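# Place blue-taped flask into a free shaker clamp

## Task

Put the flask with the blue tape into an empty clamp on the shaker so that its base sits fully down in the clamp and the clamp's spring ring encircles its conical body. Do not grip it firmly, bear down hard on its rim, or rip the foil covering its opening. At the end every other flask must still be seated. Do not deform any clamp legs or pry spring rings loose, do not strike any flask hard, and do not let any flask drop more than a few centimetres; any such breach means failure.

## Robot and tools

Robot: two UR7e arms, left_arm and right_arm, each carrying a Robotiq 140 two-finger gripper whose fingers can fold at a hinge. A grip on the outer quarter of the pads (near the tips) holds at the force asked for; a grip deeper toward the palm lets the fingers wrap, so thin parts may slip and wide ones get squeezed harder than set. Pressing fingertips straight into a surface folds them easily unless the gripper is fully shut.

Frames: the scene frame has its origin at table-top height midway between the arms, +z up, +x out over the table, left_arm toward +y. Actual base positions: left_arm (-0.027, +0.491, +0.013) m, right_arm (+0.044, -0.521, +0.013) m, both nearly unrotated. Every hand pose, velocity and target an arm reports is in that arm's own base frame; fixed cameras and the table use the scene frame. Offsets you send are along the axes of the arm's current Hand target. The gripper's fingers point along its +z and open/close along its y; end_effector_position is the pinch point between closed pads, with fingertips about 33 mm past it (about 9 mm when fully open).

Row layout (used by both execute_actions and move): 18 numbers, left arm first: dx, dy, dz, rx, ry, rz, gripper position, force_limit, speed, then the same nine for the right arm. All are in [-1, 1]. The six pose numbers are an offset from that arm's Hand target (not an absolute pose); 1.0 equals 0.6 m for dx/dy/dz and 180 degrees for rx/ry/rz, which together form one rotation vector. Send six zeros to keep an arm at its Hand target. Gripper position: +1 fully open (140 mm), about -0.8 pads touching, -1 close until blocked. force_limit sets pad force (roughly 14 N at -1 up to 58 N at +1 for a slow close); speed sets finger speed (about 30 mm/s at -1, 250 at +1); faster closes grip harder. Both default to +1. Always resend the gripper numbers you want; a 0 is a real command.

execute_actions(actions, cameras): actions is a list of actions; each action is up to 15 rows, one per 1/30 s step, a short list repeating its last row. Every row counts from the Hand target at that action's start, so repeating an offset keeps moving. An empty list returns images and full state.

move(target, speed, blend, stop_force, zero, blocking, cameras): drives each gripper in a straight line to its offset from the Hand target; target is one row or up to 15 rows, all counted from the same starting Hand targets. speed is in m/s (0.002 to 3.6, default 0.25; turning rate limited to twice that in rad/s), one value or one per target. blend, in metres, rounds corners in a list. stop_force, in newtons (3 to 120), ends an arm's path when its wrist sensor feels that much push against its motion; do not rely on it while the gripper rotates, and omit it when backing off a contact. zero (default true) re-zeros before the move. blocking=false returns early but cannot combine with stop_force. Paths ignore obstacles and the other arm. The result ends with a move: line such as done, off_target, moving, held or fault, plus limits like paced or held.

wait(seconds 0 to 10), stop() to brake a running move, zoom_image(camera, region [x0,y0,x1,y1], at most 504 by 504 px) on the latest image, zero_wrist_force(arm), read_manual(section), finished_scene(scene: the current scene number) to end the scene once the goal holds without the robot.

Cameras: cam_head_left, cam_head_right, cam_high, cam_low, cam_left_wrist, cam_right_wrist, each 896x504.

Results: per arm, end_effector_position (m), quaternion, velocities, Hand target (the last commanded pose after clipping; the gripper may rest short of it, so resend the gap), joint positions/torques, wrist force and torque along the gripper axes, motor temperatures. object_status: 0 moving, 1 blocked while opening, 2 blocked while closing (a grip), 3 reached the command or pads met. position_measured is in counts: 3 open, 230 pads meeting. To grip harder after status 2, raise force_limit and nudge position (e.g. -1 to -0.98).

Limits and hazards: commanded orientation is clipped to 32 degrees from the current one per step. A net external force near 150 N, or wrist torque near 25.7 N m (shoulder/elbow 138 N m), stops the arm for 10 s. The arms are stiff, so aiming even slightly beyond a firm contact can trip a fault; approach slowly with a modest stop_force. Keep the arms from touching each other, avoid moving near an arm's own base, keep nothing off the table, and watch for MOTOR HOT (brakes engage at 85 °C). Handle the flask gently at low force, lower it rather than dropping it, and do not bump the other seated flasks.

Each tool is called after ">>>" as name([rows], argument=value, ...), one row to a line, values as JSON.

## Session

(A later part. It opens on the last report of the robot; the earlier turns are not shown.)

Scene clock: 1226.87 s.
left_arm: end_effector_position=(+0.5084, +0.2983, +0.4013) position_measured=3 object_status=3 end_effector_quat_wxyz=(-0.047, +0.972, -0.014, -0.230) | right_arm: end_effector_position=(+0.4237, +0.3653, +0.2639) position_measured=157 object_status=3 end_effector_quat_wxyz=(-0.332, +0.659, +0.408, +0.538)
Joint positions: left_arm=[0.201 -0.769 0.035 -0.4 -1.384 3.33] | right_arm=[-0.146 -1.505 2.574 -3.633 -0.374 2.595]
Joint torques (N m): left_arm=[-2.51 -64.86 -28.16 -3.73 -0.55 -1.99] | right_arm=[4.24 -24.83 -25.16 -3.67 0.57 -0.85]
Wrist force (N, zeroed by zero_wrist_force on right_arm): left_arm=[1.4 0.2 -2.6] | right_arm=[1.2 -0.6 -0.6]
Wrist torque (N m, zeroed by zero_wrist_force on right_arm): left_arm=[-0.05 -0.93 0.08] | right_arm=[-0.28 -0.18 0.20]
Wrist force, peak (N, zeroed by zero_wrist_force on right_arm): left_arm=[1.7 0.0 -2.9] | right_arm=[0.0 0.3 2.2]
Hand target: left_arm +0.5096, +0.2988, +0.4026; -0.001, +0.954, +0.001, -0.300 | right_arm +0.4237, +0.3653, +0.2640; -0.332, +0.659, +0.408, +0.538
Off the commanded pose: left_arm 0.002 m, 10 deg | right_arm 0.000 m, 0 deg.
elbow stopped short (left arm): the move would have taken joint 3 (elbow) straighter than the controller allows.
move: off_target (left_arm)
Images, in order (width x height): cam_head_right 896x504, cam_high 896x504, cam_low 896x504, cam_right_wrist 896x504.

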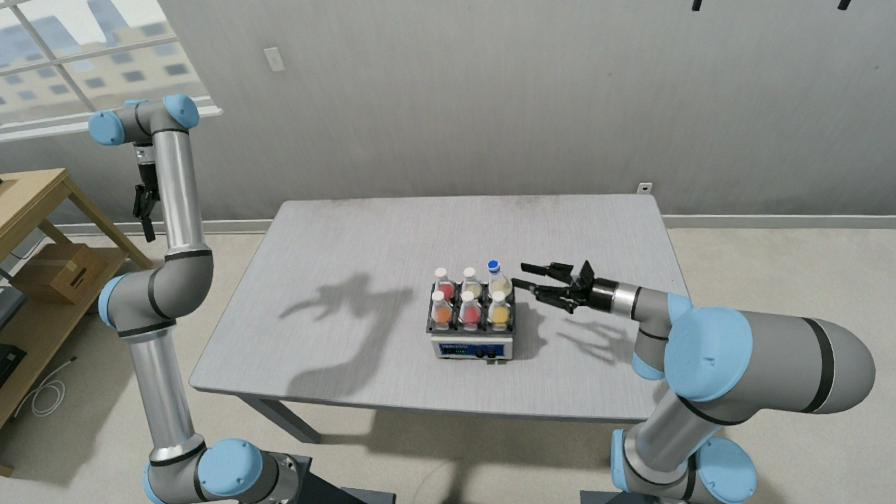

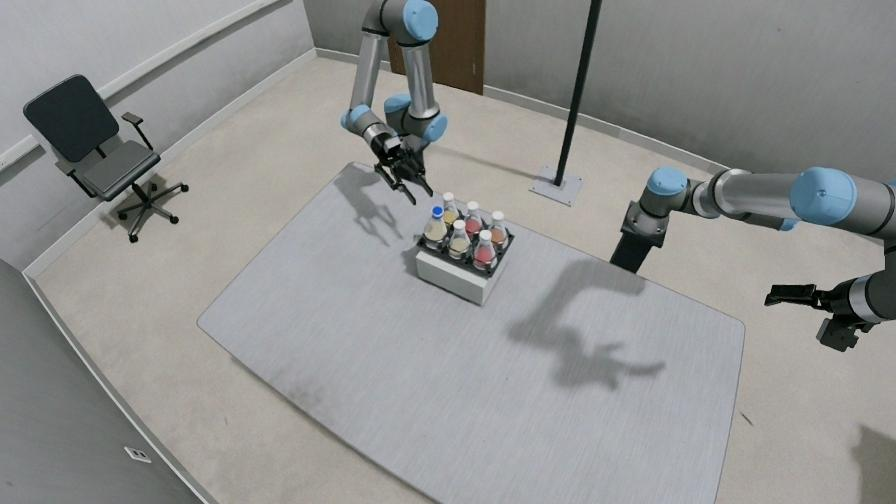

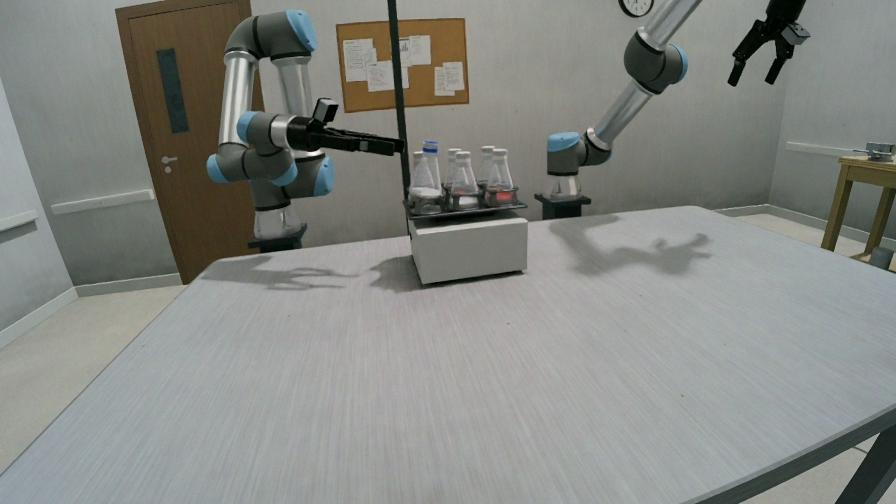

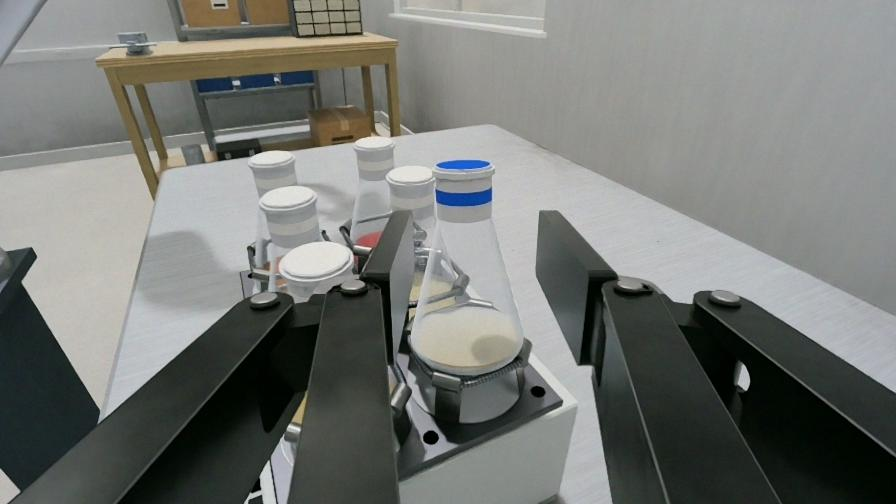

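>>> move([
  [0,0,0,0,0,0,1,-1,-1,-0.0075,0,0.1167,0,0,0,-0.25,-1,-1],
  [0,0,0,0,0,0,1,-1,-1,-0.0075,0,0.1167,0,0,0,-1,-0.1,-1],
], speed=0.08)

>>> wait(seconds=1, cameras=["cam_low","cam_high","cam_right_wrist"])

>>> zoom_image(camera="cam_low", region=[400, 125, 490, 220])

>>> zoom_image(camera="cam_right_wrist", region=[330, 120, 630, 450])

Scene clock: 1247.00 s.
left_arm: end_effector_position=(+0.5084, +0.2983, +0.4013) position_measured=3 object_status=3 end_effector_quat_wxyz=(-0.047, +0.972, -0.014, -0.230) | right_arm: end_effector_position=(+0.4539, +0.4258, +0.2456) position_measured=181 object_status=2 end_effector_quat_wxyz=(-0.332, +0.659, +0.408, +0.538)
Joint positions: left_arm=[0.201 -0.769 0.035 -0.4 -1.384 3.33] | right_arm=[0.062 -1.282 2.41 -3.884 -0.559 2.809]
Joint torques (N m): left_arm=[-2.32 -64.63 -27.66 -4.04 -0.64 -2.09] | right_arm=[5.12 -34.16 -4.25 -0.49 1.37 -1.83]
Wrist force (N, zeroed by zero_wrist_force on right_arm): left_arm=[1.5 0.2 -2.6] | right_arm=[2.4 -3.0 -0.9]
Wrist torque (N m, zeroed by zero_wrist_force on right_arm): left_arm=[-0.04 -0.96 0.08] | right_arm=[-0.18 -0.13 0.34]
Wrist force, peak (N, zeroed by zero_wrist_force on right_arm): left_arm=[1.8 0.1 -2.9] | right_arm=[3.9 -2.8 -0.9]
Hand target: left_arm +0.5096, +0.2988, +0.4026; -0.001, +0.954, +0.001, -0.300 | right_arm +0.4539, +0.4258, +0.2456; -0.332, +0.659, +0.408, +0.538
Off the commanded pose: left_arm 0.002 m, 10 deg | right_arm 0.000 m, 0 deg.
elbow stopped short (left arm): the move would have taken joint 3 (elbow) straighter than the controller allows.
move: off_target (left_arm)

Scene clock: 1248.00 s.
left_arm: end_effector_position=(+0.5084, +0.2983, +0.4013) position_measured=3 object_status=3 end_effector_quat_wxyz=(-0.047, +0.972, -0.014, -0.230) | right_arm: end_effector_position=(+0.4539, +0.4258, +0.2456) position_measured=181 object_status=2 end_effector_quat_wxyz=(-0.332, +0.659, +0.408, +0.538)
Joint positions: left_arm=[0.201 -0.769 0.035 -0.4 -1.384 3.33] | right_arm=[0.062 -1.282 2.41 -3.884 -0.559 2.809]
Joint torques (N m): left_arm=[-3.96 -65.13 -28.41 -3.73 -0.43 -2.19] | right_arm=[4.81 -31.88 -4.05 -0.25 -0.53 -2.29]
Wrist force (N, zeroed by zero_wrist_force on right_arm): left_arm=[1.5 0.1 -2.5] | right_arm=[3.1 -2.7 -0.9]
Wrist torque (N m, zeroed by zero_wrist_force on right_arm): left_arm=[-0.04 -0.96 0.08] | right_arm=[-0.17 -0.14 0.34]
Wrist force, peak (N, zeroed by zero_wrist_force on right_arm): left_arm=[1.6 0.0 -2.8] | right_arm=[3.6 -2.9 -0.9]
Hand target: left_arm +0.5096, +0.2988, +0.4026; -0.001, +0.954, +0.001, -0.300 | right_arm +0.4539, +0.4258, +0.2456; -0.332, +0.659, +0.408, +0.538
Tool commands: left_gripper/position=+1.0 left_gripper/force_limit=-1.0 left_gripper/speed=-1.0 right_gripper/position=-1.0 right_gripper/force_limit=-0.1 right_gripper/speed=-1.0
Off the commanded pose: left_arm 0.002 m, 10 deg | right_arm 0.000 m, 0 deg.
wait: 1.00 s; at rest by 0.17 s
Images, in order (width x height): cam_high 896x504, cam_low 896x504, cam_right_wrist 896x504.

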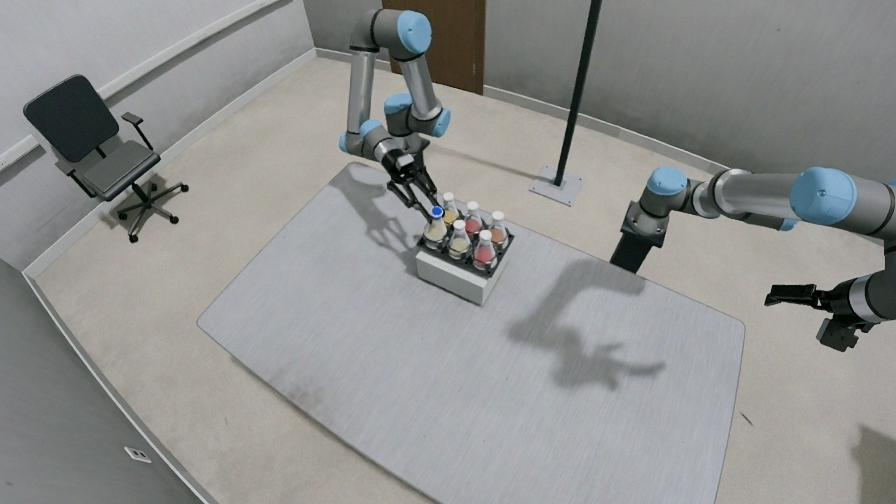

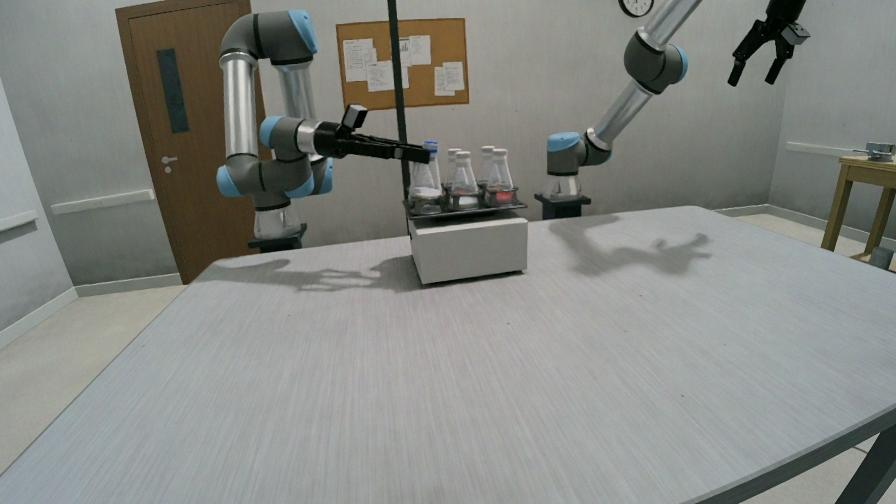

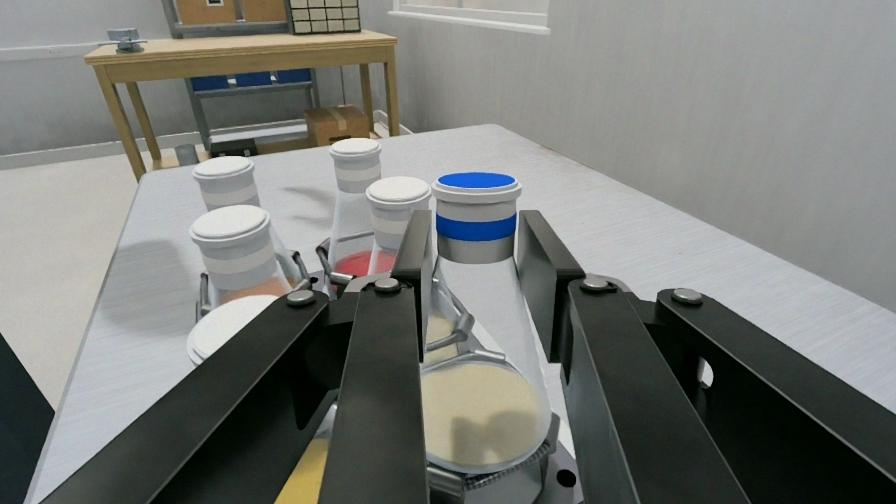

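Scaled by 5.305 from the camera's 896x504 image, which has a finer 1280x720 frame.

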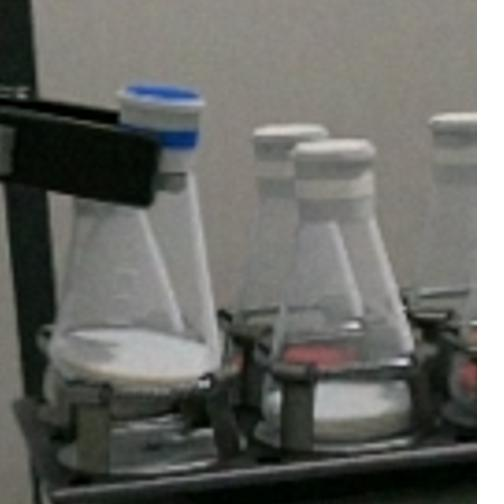

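Scaled by 1.527 from the camera's 896x504 image, which has a finer 1280x720 frame.

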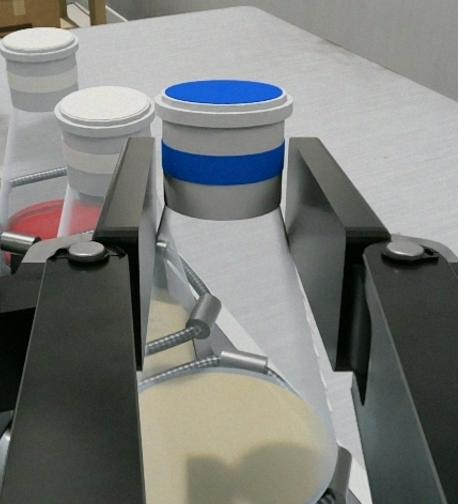

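>>> move(target=[0,0,0,0,0,0,1,-1,-1,0.0115,0.0073,-0.0128,0.0036,0.0357,0.0176,-1,-0.1,-1], speed=0.03, cameras=["cam_low","cam_high","cam_right_wrist","cam_head_right"])

>>> zoom_image(camera="cam_low", region=[400, 125, 490, 220])

>>> zoom_image(camera="cam_high", region=[400, 180, 500, 270])

>>> zoom_image(camera="cam_head_right", region=[415, 245, 545, 370])

>>> zoom_image(camera="cam_right_wrist", region=[330, 120, 630, 504])

Scene clock: 1272.90 s.
left_arm: end_effector_position=(+0.5084, +0.2983, +0.4013) position_measured=3 object_status=3 end_effector_quat_wxyz=(-0.047, +0.972, -0.014, -0.230) | right_arm: end_effector_position=(+0.4552, +0.4184, +0.2539) position_measured=181 object_status=2 end_effector_quat_wxyz=(-0.373, +0.637, +0.373, +0.562)
Joint positions: left_arm=[0.201 -0.769 0.035 -0.4 -1.384 3.33] | right_arm=[0.021 -1.161 2.384 -4.173 -0.483 3.027]
Joint torques (N m): left_arm=[-2.68 -64.73 -26.89 -3.7 -0.78 -1.7] | right_arm=[6.2 -37.22 -9.32 0 -1.85 -1.52]
Wrist force (N, zeroed by zero_wrist_force on right_arm): left_arm=[1.6 0.1 -2.5] | right_arm=[-0.2 -0.5 -1.0]
Wrist torque (N m, zeroed by zero_wrist_force on right_arm): left_arm=[-0.06 -0.97 0.09] | right_arm=[-0.29 -0.03 0.22]
Wrist force, peak (N, zeroed by zero_wrist_force on right_arm): left_arm=[1.6 0.0 -2.9] | right_arm=[3.5 -2.9 -0.9]
Hand target: left_arm +0.5096, +0.2988, +0.4026; -0.001, +0.954, +0.001, -0.300 | right_arm +0.4551, +0.4184, +0.2539; -0.373, +0.637, +0.373, +0.563
Off the commanded pose: left_arm 0.002 m, 10 deg | right_arm 0.000 m, 0 deg.
elbow stopped short (left arm): the move would have taken joint 3 (elbow) straighter than the controller allows.
move: off_target (left_arm)
Images, in order (width x height): cam_head_right 896x504, cam_high 896x504, cam_low 896x504, cam_right_wrist 896x504.

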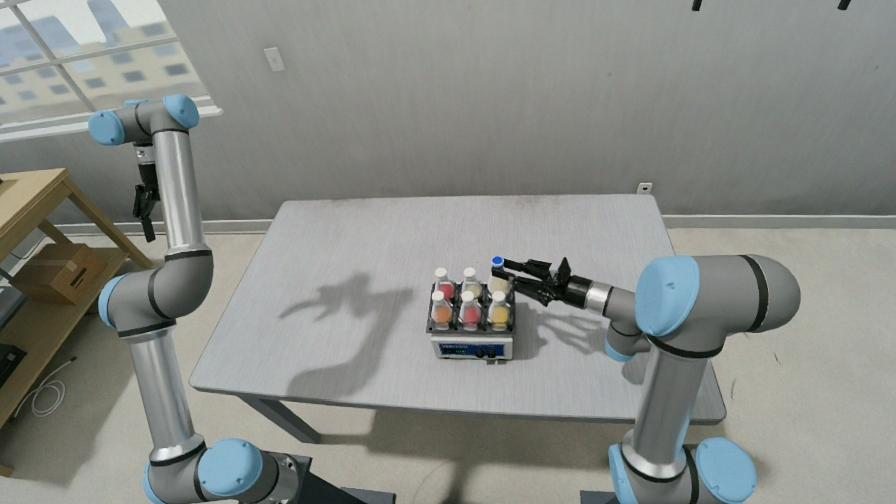

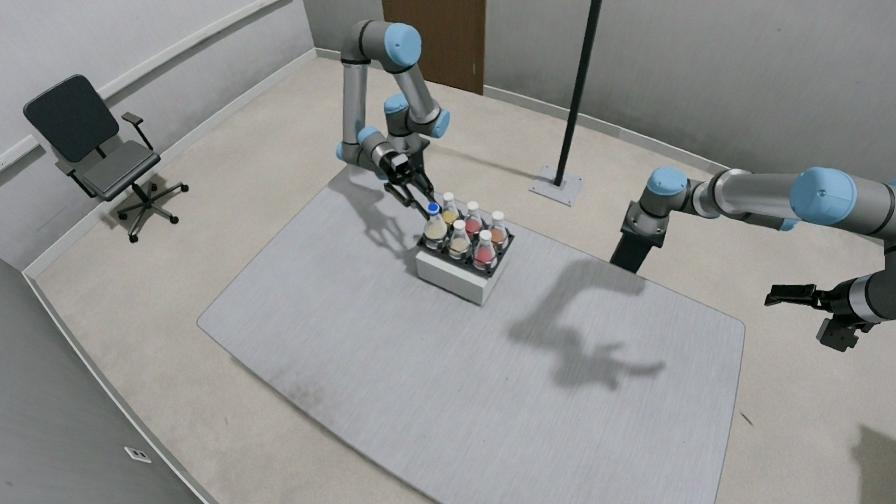

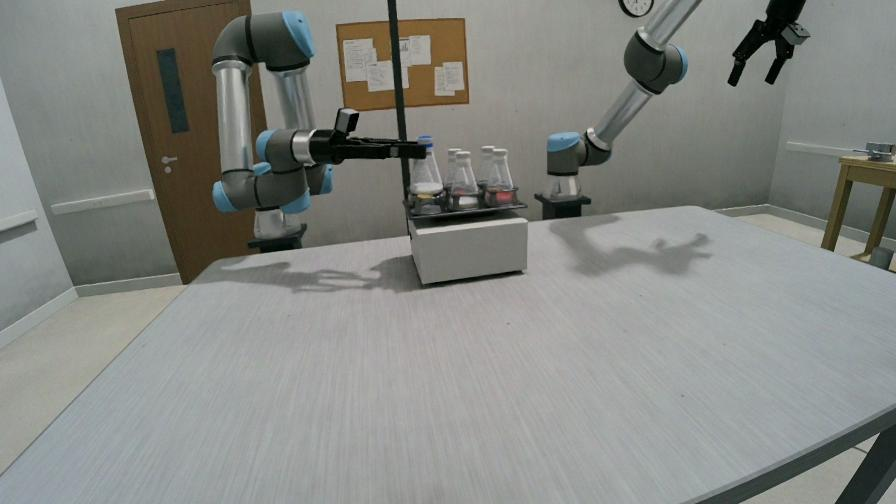

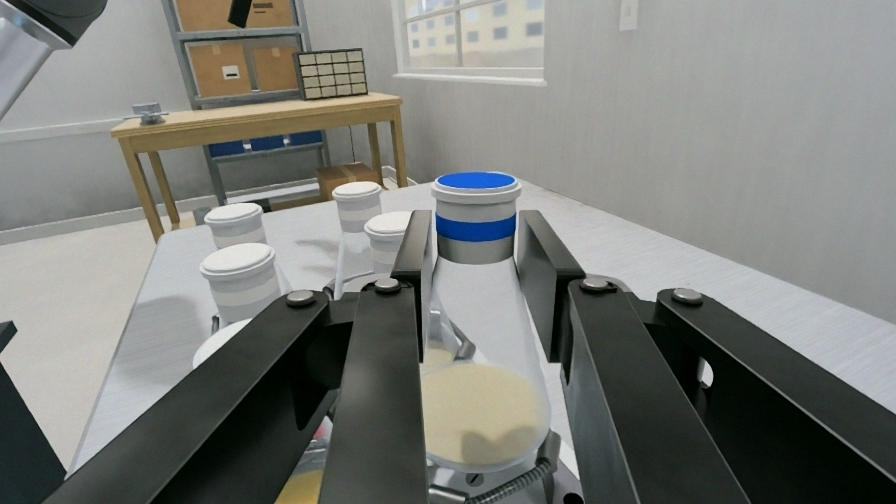

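Scaled by 5.305 from the camera's 896x504 image, which has a finer 1280x720 frame.

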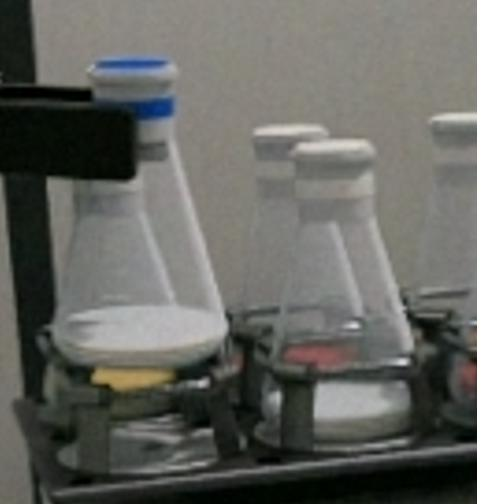

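Scaled by 5.040 from the camera's 896x504 image, which has a finer 1280x720 frame.

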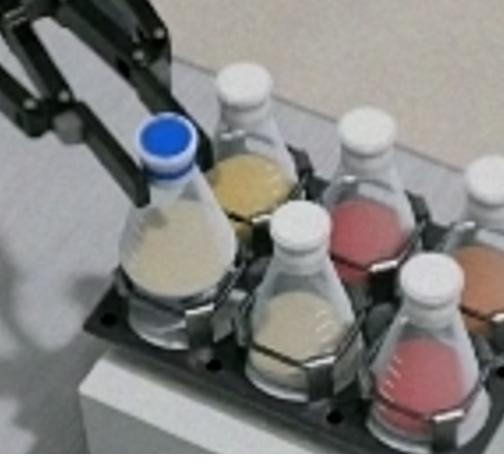

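Scaled by 3.877 from the camera's 896x504 image, which has a finer 1280x720 frame.

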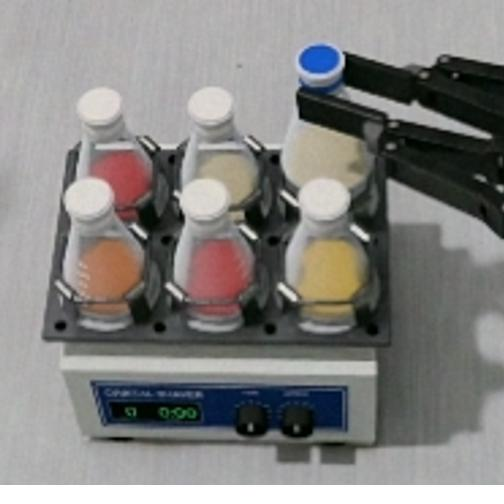

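Scaled by 1.312 from the camera's 896x504 image, which has a finer 1280x720 frame.

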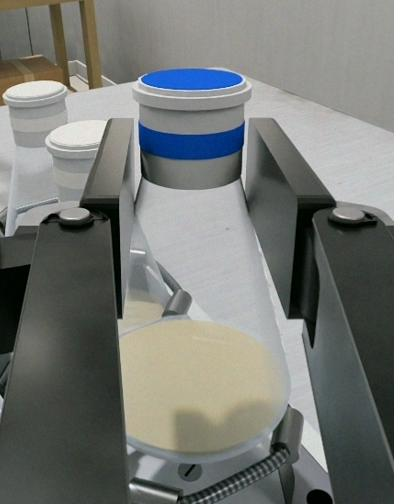

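>>> execute_actions(actions=[], cameras=["cam_low","cam_high","cam_right_wrist"])

>>> zoom_image(camera="cam_low", region=[400, 125, 490, 220])

>>> zoom_image(camera="cam_high", region=[400, 180, 500, 270])

Scene clock: 1309.80 s.
left_arm: end_effector_position=(+0.5084, +0.2983, +0.4013) position_measured=3 object_status=3 end_effector_quat_wxyz=(-0.047, +0.972, -0.014, -0.230) | right_arm: end_effector_position=(+0.4551, +0.4184, +0.2539) position_measured=181 object_status=2 end_effector_quat_wxyz=(-0.373, +0.637, +0.373, +0.563)
Joint positions: left_arm=[0.201 -0.769 0.035 -0.4 -1.384 3.33] | right_arm=[0.021 -1.161 2.385 -4.173 -0.484 3.027]
Joint velocities: within noise
Joint torques (N m): left_arm=[-2.47 -65.39 -28.78 -3.88 -0.35 -1.95] | right_arm=[7.29 -38.09 -0.47 -2.64 -1.81 -2.02]
Motor temperatures (°C): left_arm=[30 35 29 36 40 39] | right_arm=[31 26 29 35 34 40]
Wrist force (N, zeroed by zero_wrist_force on right_arm): left_arm=[1.6 0.2 -2.6] | right_arm=[-0.1 -0.5 -1.0]
Wrist torque (N m, zeroed by zero_wrist_force on right_arm): left_arm=[-0.03 -0.97 0.09] | right_arm=[-0.29 -0.05 0.23]
Wrist force, peak (N, zeroed by zero_wrist_force on right_arm): left_arm=[1.7 0.0 -2.8] | right_arm=[-0.2 -0.6 -1.1]
Hand target: left_arm +0.5096, +0.2988, +0.4026; -0.001, +0.954, +0.001, -0.300 | right_arm +0.4551, +0.4184, +0.2539; -0.373, +0.637, +0.373, +0.563
Tool commands: left_gripper/position=+1.0 left_gripper/force_limit=-1.0 left_gripper/speed=-1.0 right_gripper/position=-1.0 right_gripper/force_limit=-0.1 right_gripper/speed=-1.0
Off the commanded pose: left_arm 0.002 m, 10 deg | right_arm 0.000 m, 0 deg.
Images, in order (width x height): cam_high 896x504, cam_low 896x504, cam_right_wrist 896x504.

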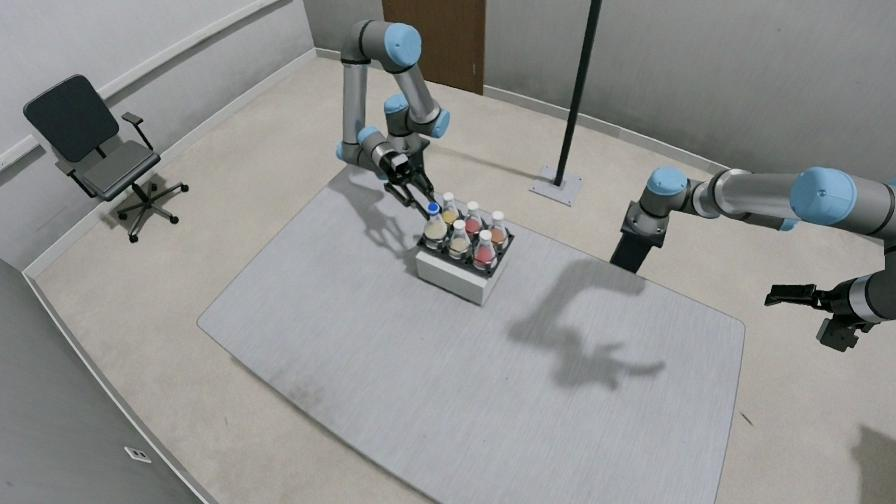

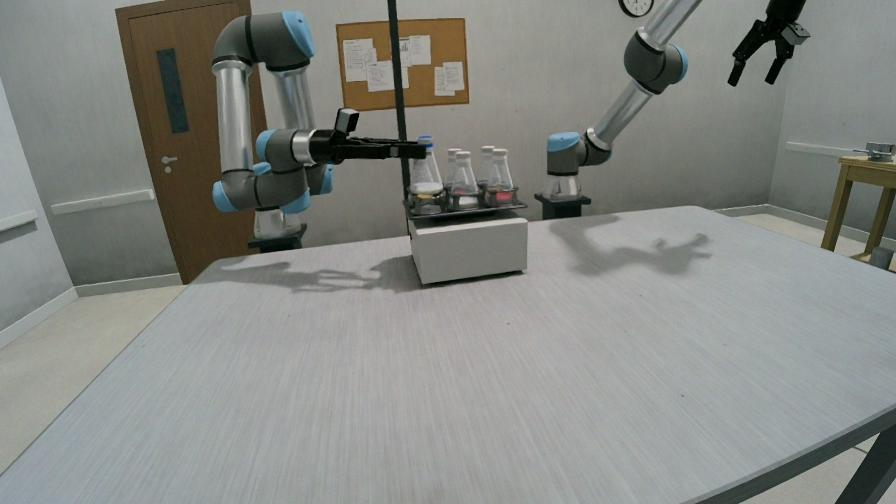

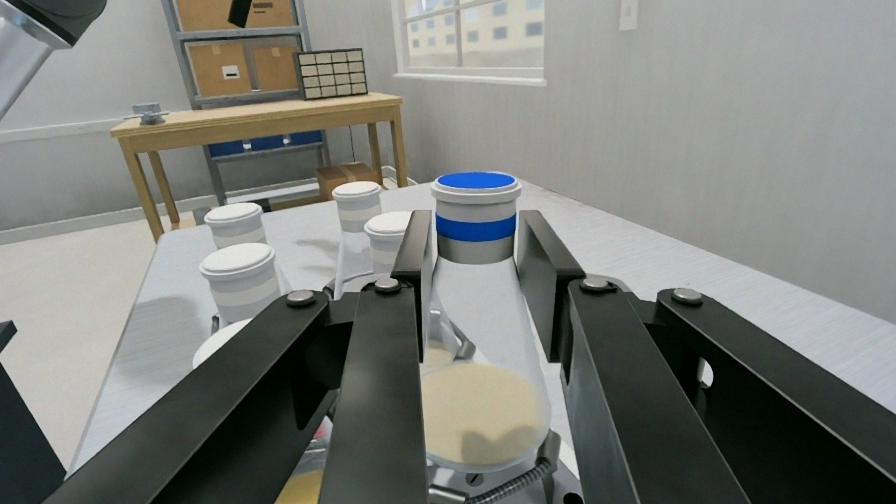

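Scaled by 5.305 from the camera's 896x504 image, which has a finer 1280x720 frame.

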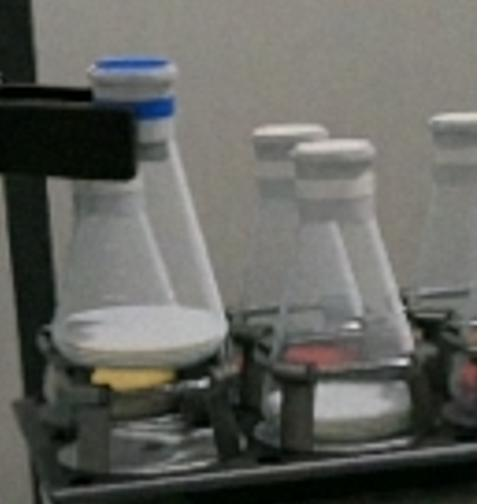

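Scaled by 5.040 from the camera's 896x504 image, which has a finer 1280x720 frame.

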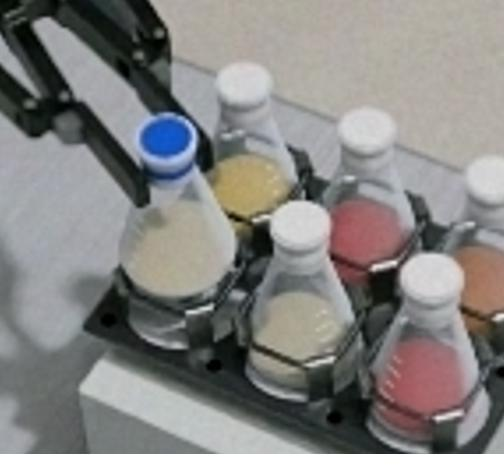

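>>> move(target=[0,0,0,0,0,0,1,-1,-1,-0.0265,0.0015,0.0024,0,0,0,-1,-0.1,-1], speed=0.015, stop_force=25, cameras=["cam_low","cam_high","cam_right_wrist"])

>>> zoom_image(camera="cam_low", region=[400, 125, 490, 220])

>>> zoom_image(camera="cam_high", region=[400, 180, 500, 270])

Scene clock: 1321.73 s.
left_arm: end_effector_position=(+0.5084, +0.2983, +0.4013) position_measured=3 object_status=3 end_effector_quat_wxyz=(-0.047, +0.972, -0.014, -0.230) | right_arm: end_effector_position=(+0.4551, +0.4184, +0.2437) position_measured=181 object_status=2 end_effector_quat_wxyz=(-0.373, +0.636, +0.373, +0.563)
Joint positions: left_arm=[0.201 -0.769 0.035 -0.4 -1.384 3.33] | right_arm=[0.021 -1.128 2.386 -4.208 -0.484 3.027]
Joint torques (N m): left_arm=[-3.58 -64.07 -27.74 -3.71 -0.61 -2.04] | right_arm=[-6.36 -26.48 -2.19 0.51 -1.79 -0.56]
Wrist force (N, zeroed by zero_wrist_force on right_arm): left_arm=[1.4 0.2 -2.5] | right_arm=[23.1 -7.7 0.0]
Wrist torque (N m, zeroed by zero_wrist_force on right_arm): left_arm=[-0.04 -0.94 0.09] | right_arm=[-0.10 -0.32 0.17]
Wrist force, peak (N, zeroed by zero_wrist_force on right_arm): left_arm=[1.8 0.2 -2.7] | right_arm=[32.1 -10.2 1.0]
Hand target: left_arm +0.5096, +0.2988, +0.4026; -0.001, +0.954, +0.001, -0.300 | right_arm +0.4551, +0.4184, +0.2438; -0.373, +0.636, +0.373, +0.563 (not the last commanded pose)
Off the commanded pose: left_arm 0.002 m, 10 deg | right_arm 0.006 m, 0 deg.
elbow stopped short (left arm): the move would have taken joint 3 (elbow) straighter than the controller allows.
move: contact (right_arm), off_target (left_arm)
Images, in order (width x height): cam_high 896x504, cam_low 896x504, cam_right_wrist 896x504.

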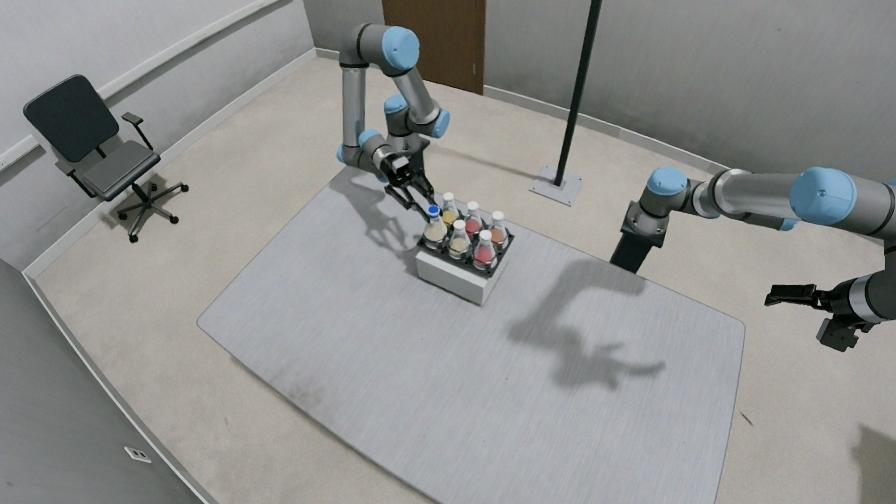

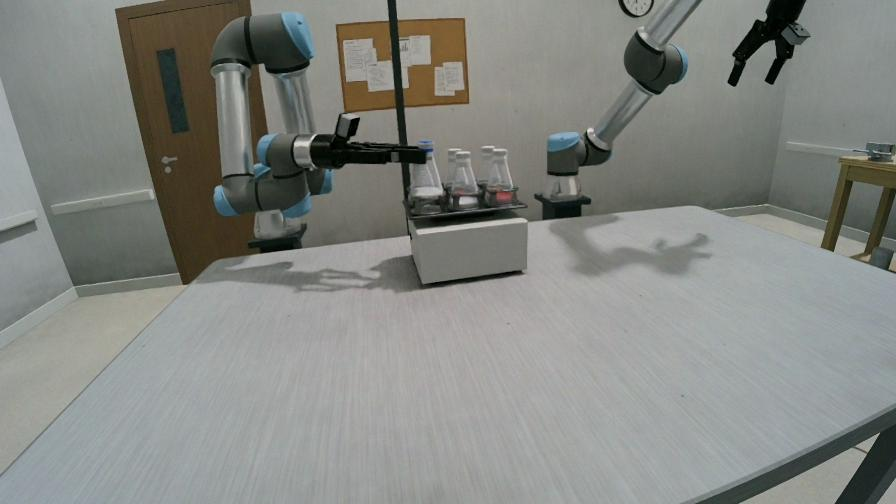

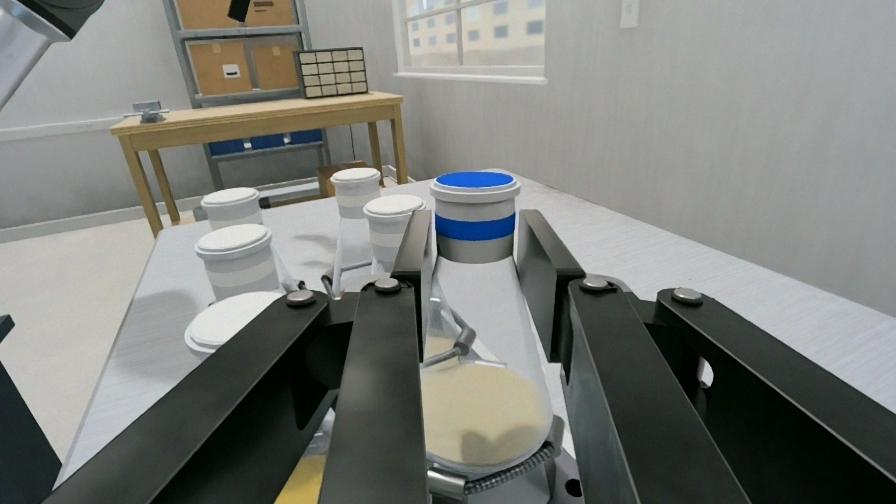

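Scaled by 5.305 from the camera's 896x504 image, which has a finer 1280x720 frame.

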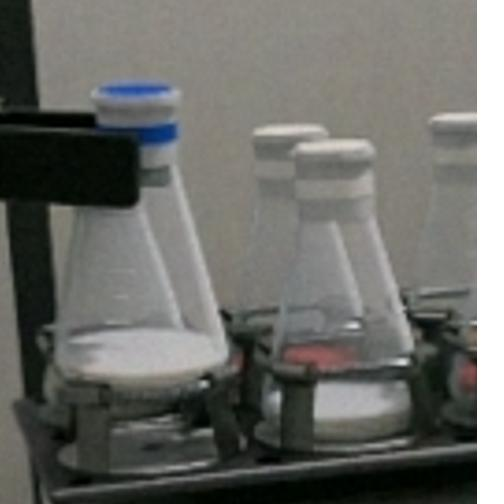

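Scaled by 5.040 from the camera's 896x504 image, which has a finer 1280x720 frame.

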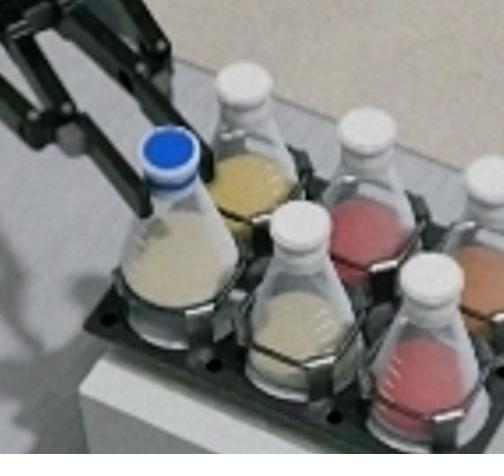

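>>> move(target=[0,0,0,0,0,0,1,-1,-1,-0.0265,0.0015,0.0024,0,0,0,-1,-0.1,-1], speed=0.015, stop_force=35, cameras=["cam_low","cam_high","cam_right_wrist"])

>>> zoom_image(camera="cam_low", region=[400, 125, 490, 220])

>>> zoom_image(camera="cam_high", region=[400, 180, 500, 270])

Scene clock: 1330.97 s.
left_arm: end_effector_position=(+0.5084, +0.2983, +0.4013) position_measured=3 object_status=3 end_effector_quat_wxyz=(-0.047, +0.972, -0.014, -0.230) | right_arm: end_effector_position=(+0.4550, +0.4184, +0.2384) position_measured=181 object_status=2 end_effector_quat_wxyz=(-0.373, +0.636, +0.373, +0.563)
Joint positions: left_arm=[0.201 -0.769 0.035 -0.4 -1.384 3.33] | right_arm=[0.021 -1.11 2.386 -4.227 -0.483 3.027]
Joint torques (N m): left_arm=[-2.25 -64.48 -28.48 -3.79 -0.33 -1.83] | right_arm=[-9.56 -17.5 -5.27 7.79 -6.34 -1.98]
Wrist force (N, zeroed by zero_wrist_force on right_arm): left_arm=[1.7 0.1 -2.4] | right_arm=[49.5 -18.0 6.3]
Wrist torque (N m, zeroed by zero_wrist_force on right_arm): left_arm=[-0.07 -0.99 0.09] | right_arm=[0.18 0.16 0.65]
Wrist force, peak (N, zeroed by zero_wrist_force on right_arm): left_arm=[1.6 0.1 -2.8] | right_arm=[64.9 -18.5 7.9]
Hand target: left_arm +0.5096, +0.2988, +0.4026; -0.001, +0.954, +0.001, -0.300 | right_arm +0.4551, +0.4184, +0.2384; -0.373, +0.636, +0.373, +0.563 (not the last commanded pose)
Off the commanded pose: left_arm 0.002 m, 10 deg | right_arm 0.011 m, 0 deg.
elbow stopped short (left arm): the move would have taken joint 3 (elbow) straighter than the controller allows.
move: contact (right_arm), off_target (left_arm)
Images, in order (width x height): cam_high 896x504, cam_low 896x504, cam_right_wrist 896x504.

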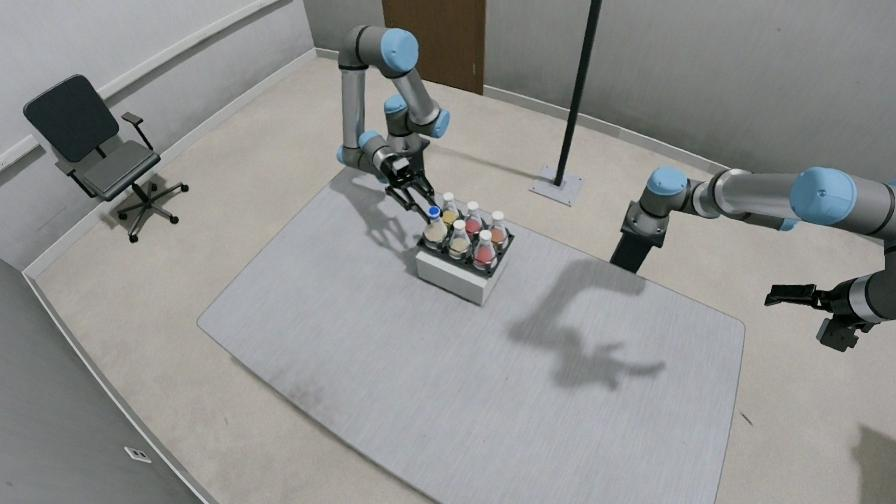

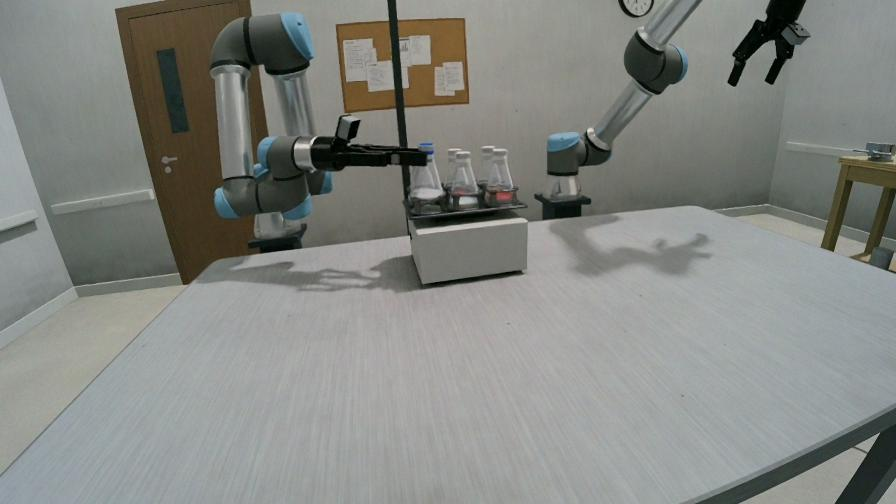

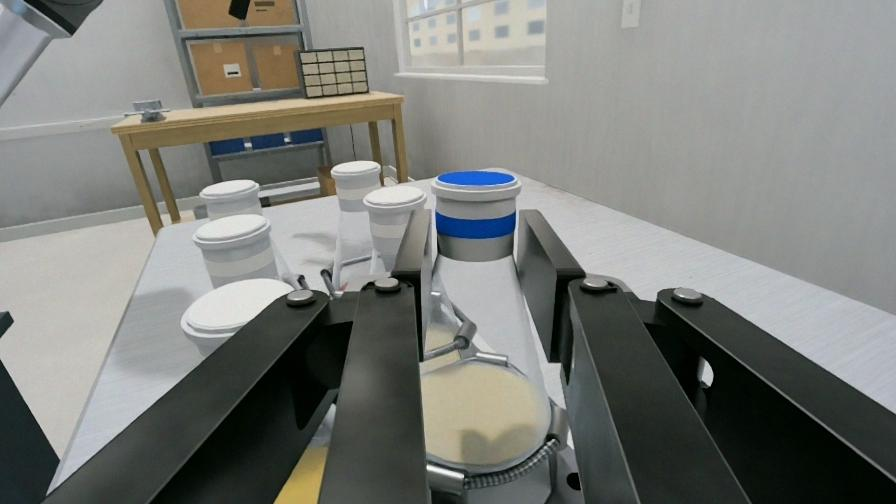

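Scaled by 5.305 from the camera's 896x504 image, which has a finer 1280x720 frame.

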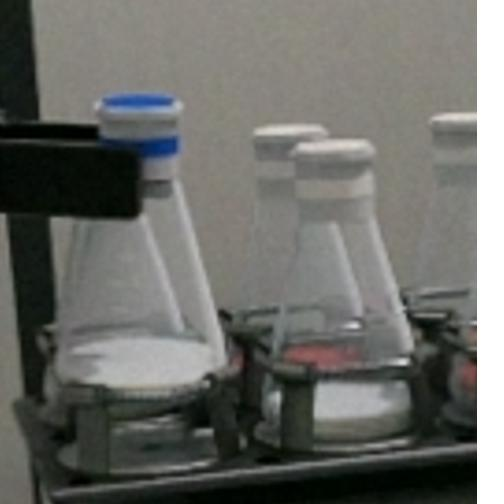

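Scaled by 5.040 from the camera's 896x504 image, which has a finer 1280x720 frame.

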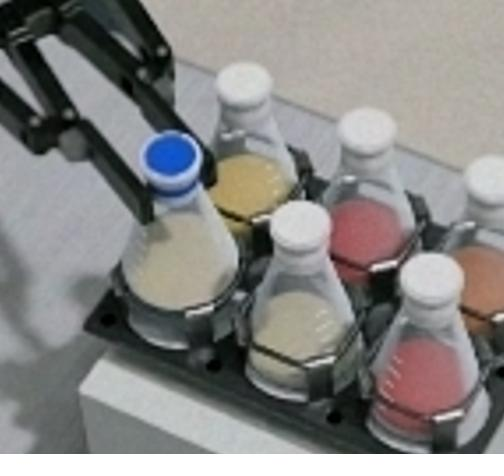

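>>> move(target=[0,0,0,0,0,0,1,-1,-1,-0.0265,0.0015,0.0024,0,0,0,-1,-0.1,-1], speed=0.015, stop_force=35, cameras=["cam_low","cam_high","cam_right_wrist"])

>>> zoom_image(camera="cam_low", region=[400, 125, 490, 220])

>>> zoom_image(camera="cam_high", region=[400, 180, 500, 270])

Scene clock: 1342.57 s.
left_arm: end_effector_position=(+0.5084, +0.2983, +0.4013) position_measured=3 object_status=3 end_effector_quat_wxyz=(-0.047, +0.972, -0.014, -0.230) | right_arm: end_effector_position=(+0.4480, +0.4180, +0.2349) position_measured=181 object_status=2 end_effector_quat_wxyz=(-0.359, +0.611, +0.386, +0.590)
Joint positions: left_arm=[0.201 -0.769 0.035 -0.4 -1.384 3.33] | right_arm=[0.02 -1.051 2.386 -4.377 -0.483 3.036]
Joint torques (N m): left_arm=[-3.79 -63.58 -28.28 -3.76 -0.22 -1.64] | right_arm=[-9.21 -8.59 -7.94 9.33 -3.65 -1.88]
Wrist force (N, zeroed by zero_wrist_force on right_arm): left_arm=[1.5 0.1 -2.5] | right_arm=[62.3 -11.7 3.6]
Wrist torque (N m, zeroed by zero_wrist_force on right_arm): left_arm=[-0.06 -0.96 0.09] | right_arm=[-0.15 0.43 0.06]
Wrist force, peak (N, zeroed by zero_wrist_force on right_arm): left_arm=[1.7 0.3 -2.7] | right_arm=[74.6 -5.5 19.9]
Hand target: left_arm +0.5096, +0.2988, +0.4026; -0.001, +0.954, +0.001, -0.300 | right_arm +0.4551, +0.4185, +0.2225; -0.373, +0.636, +0.373, +0.563
Off the commanded pose: left_arm 0.002 m, 10 deg | right_arm 0.014 m, 5 deg.
elbow stopped short (left arm): the move would have taken joint 3 (elbow) straighter than the controller allows.
move: off_target (left_arm, right_arm)
Images, in order (width x height): cam_high 896x504, cam_low 896x504, cam_right_wrist 896x504.

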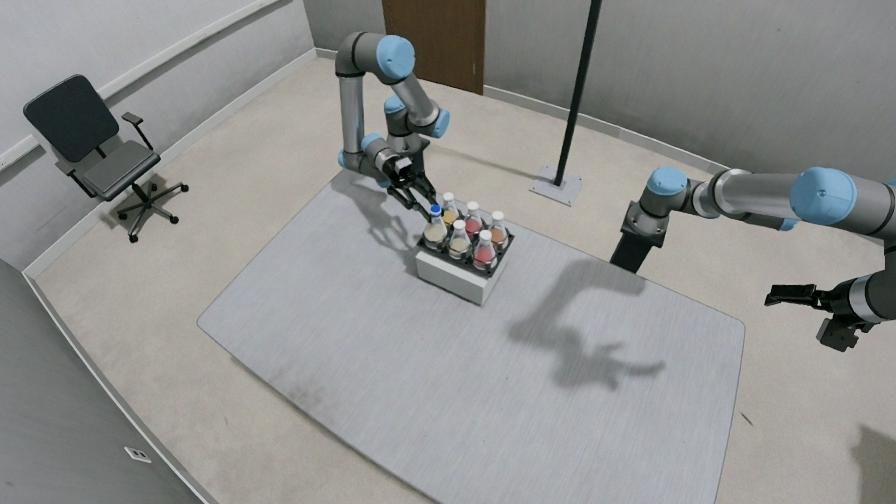

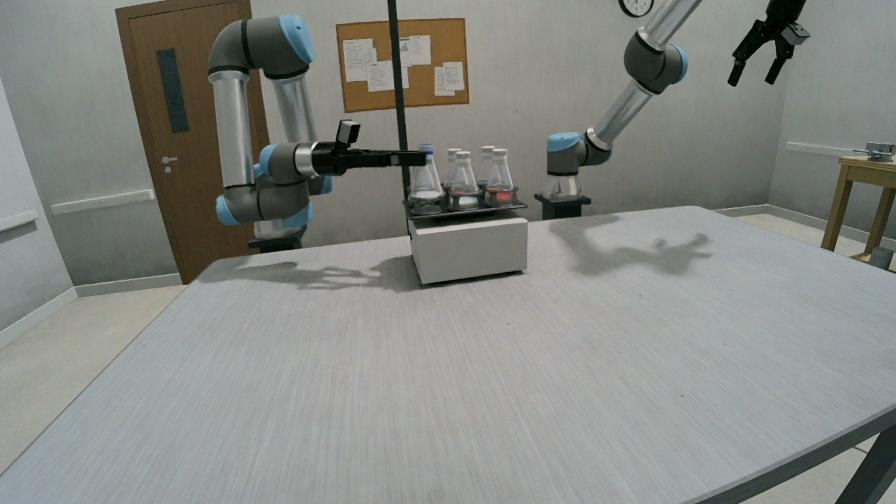

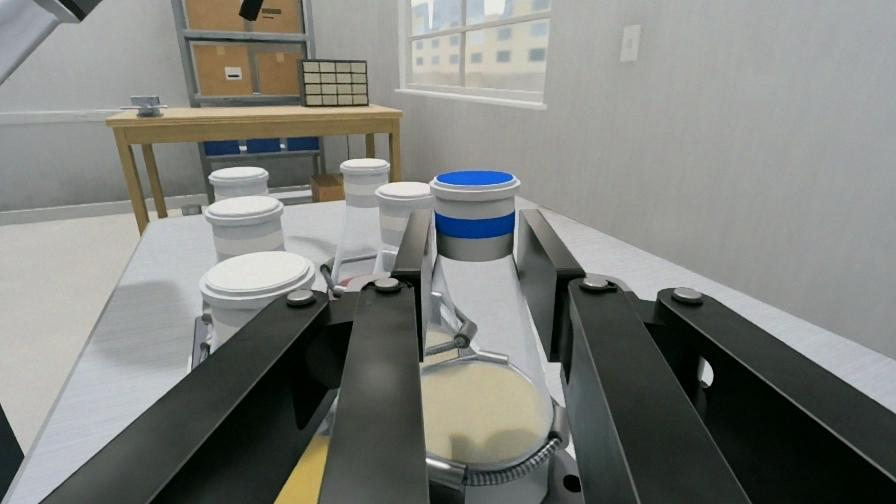

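Scaled by 5.305 from the camera's 896x504 image, which has a finer 1280x720 frame.

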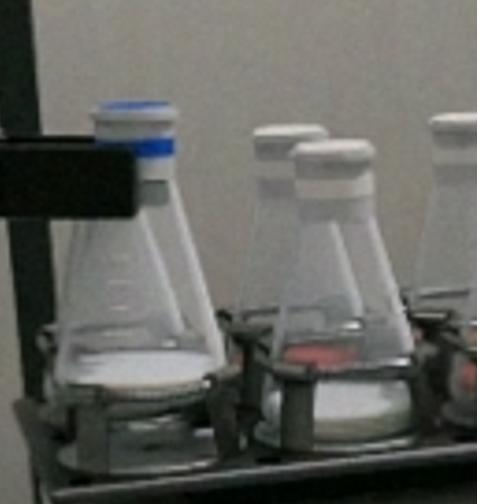

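Scaled by 5.040 from the camera's 896x504 image, which has a finer 1280x720 frame.

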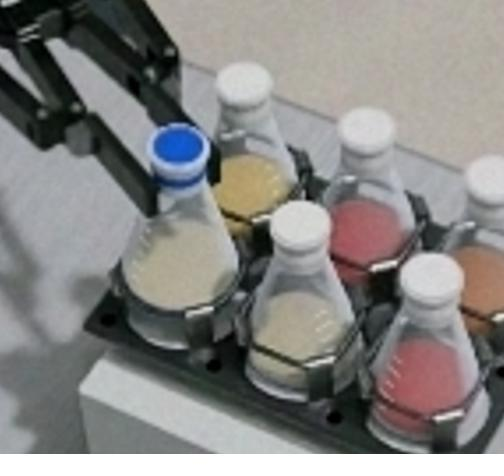

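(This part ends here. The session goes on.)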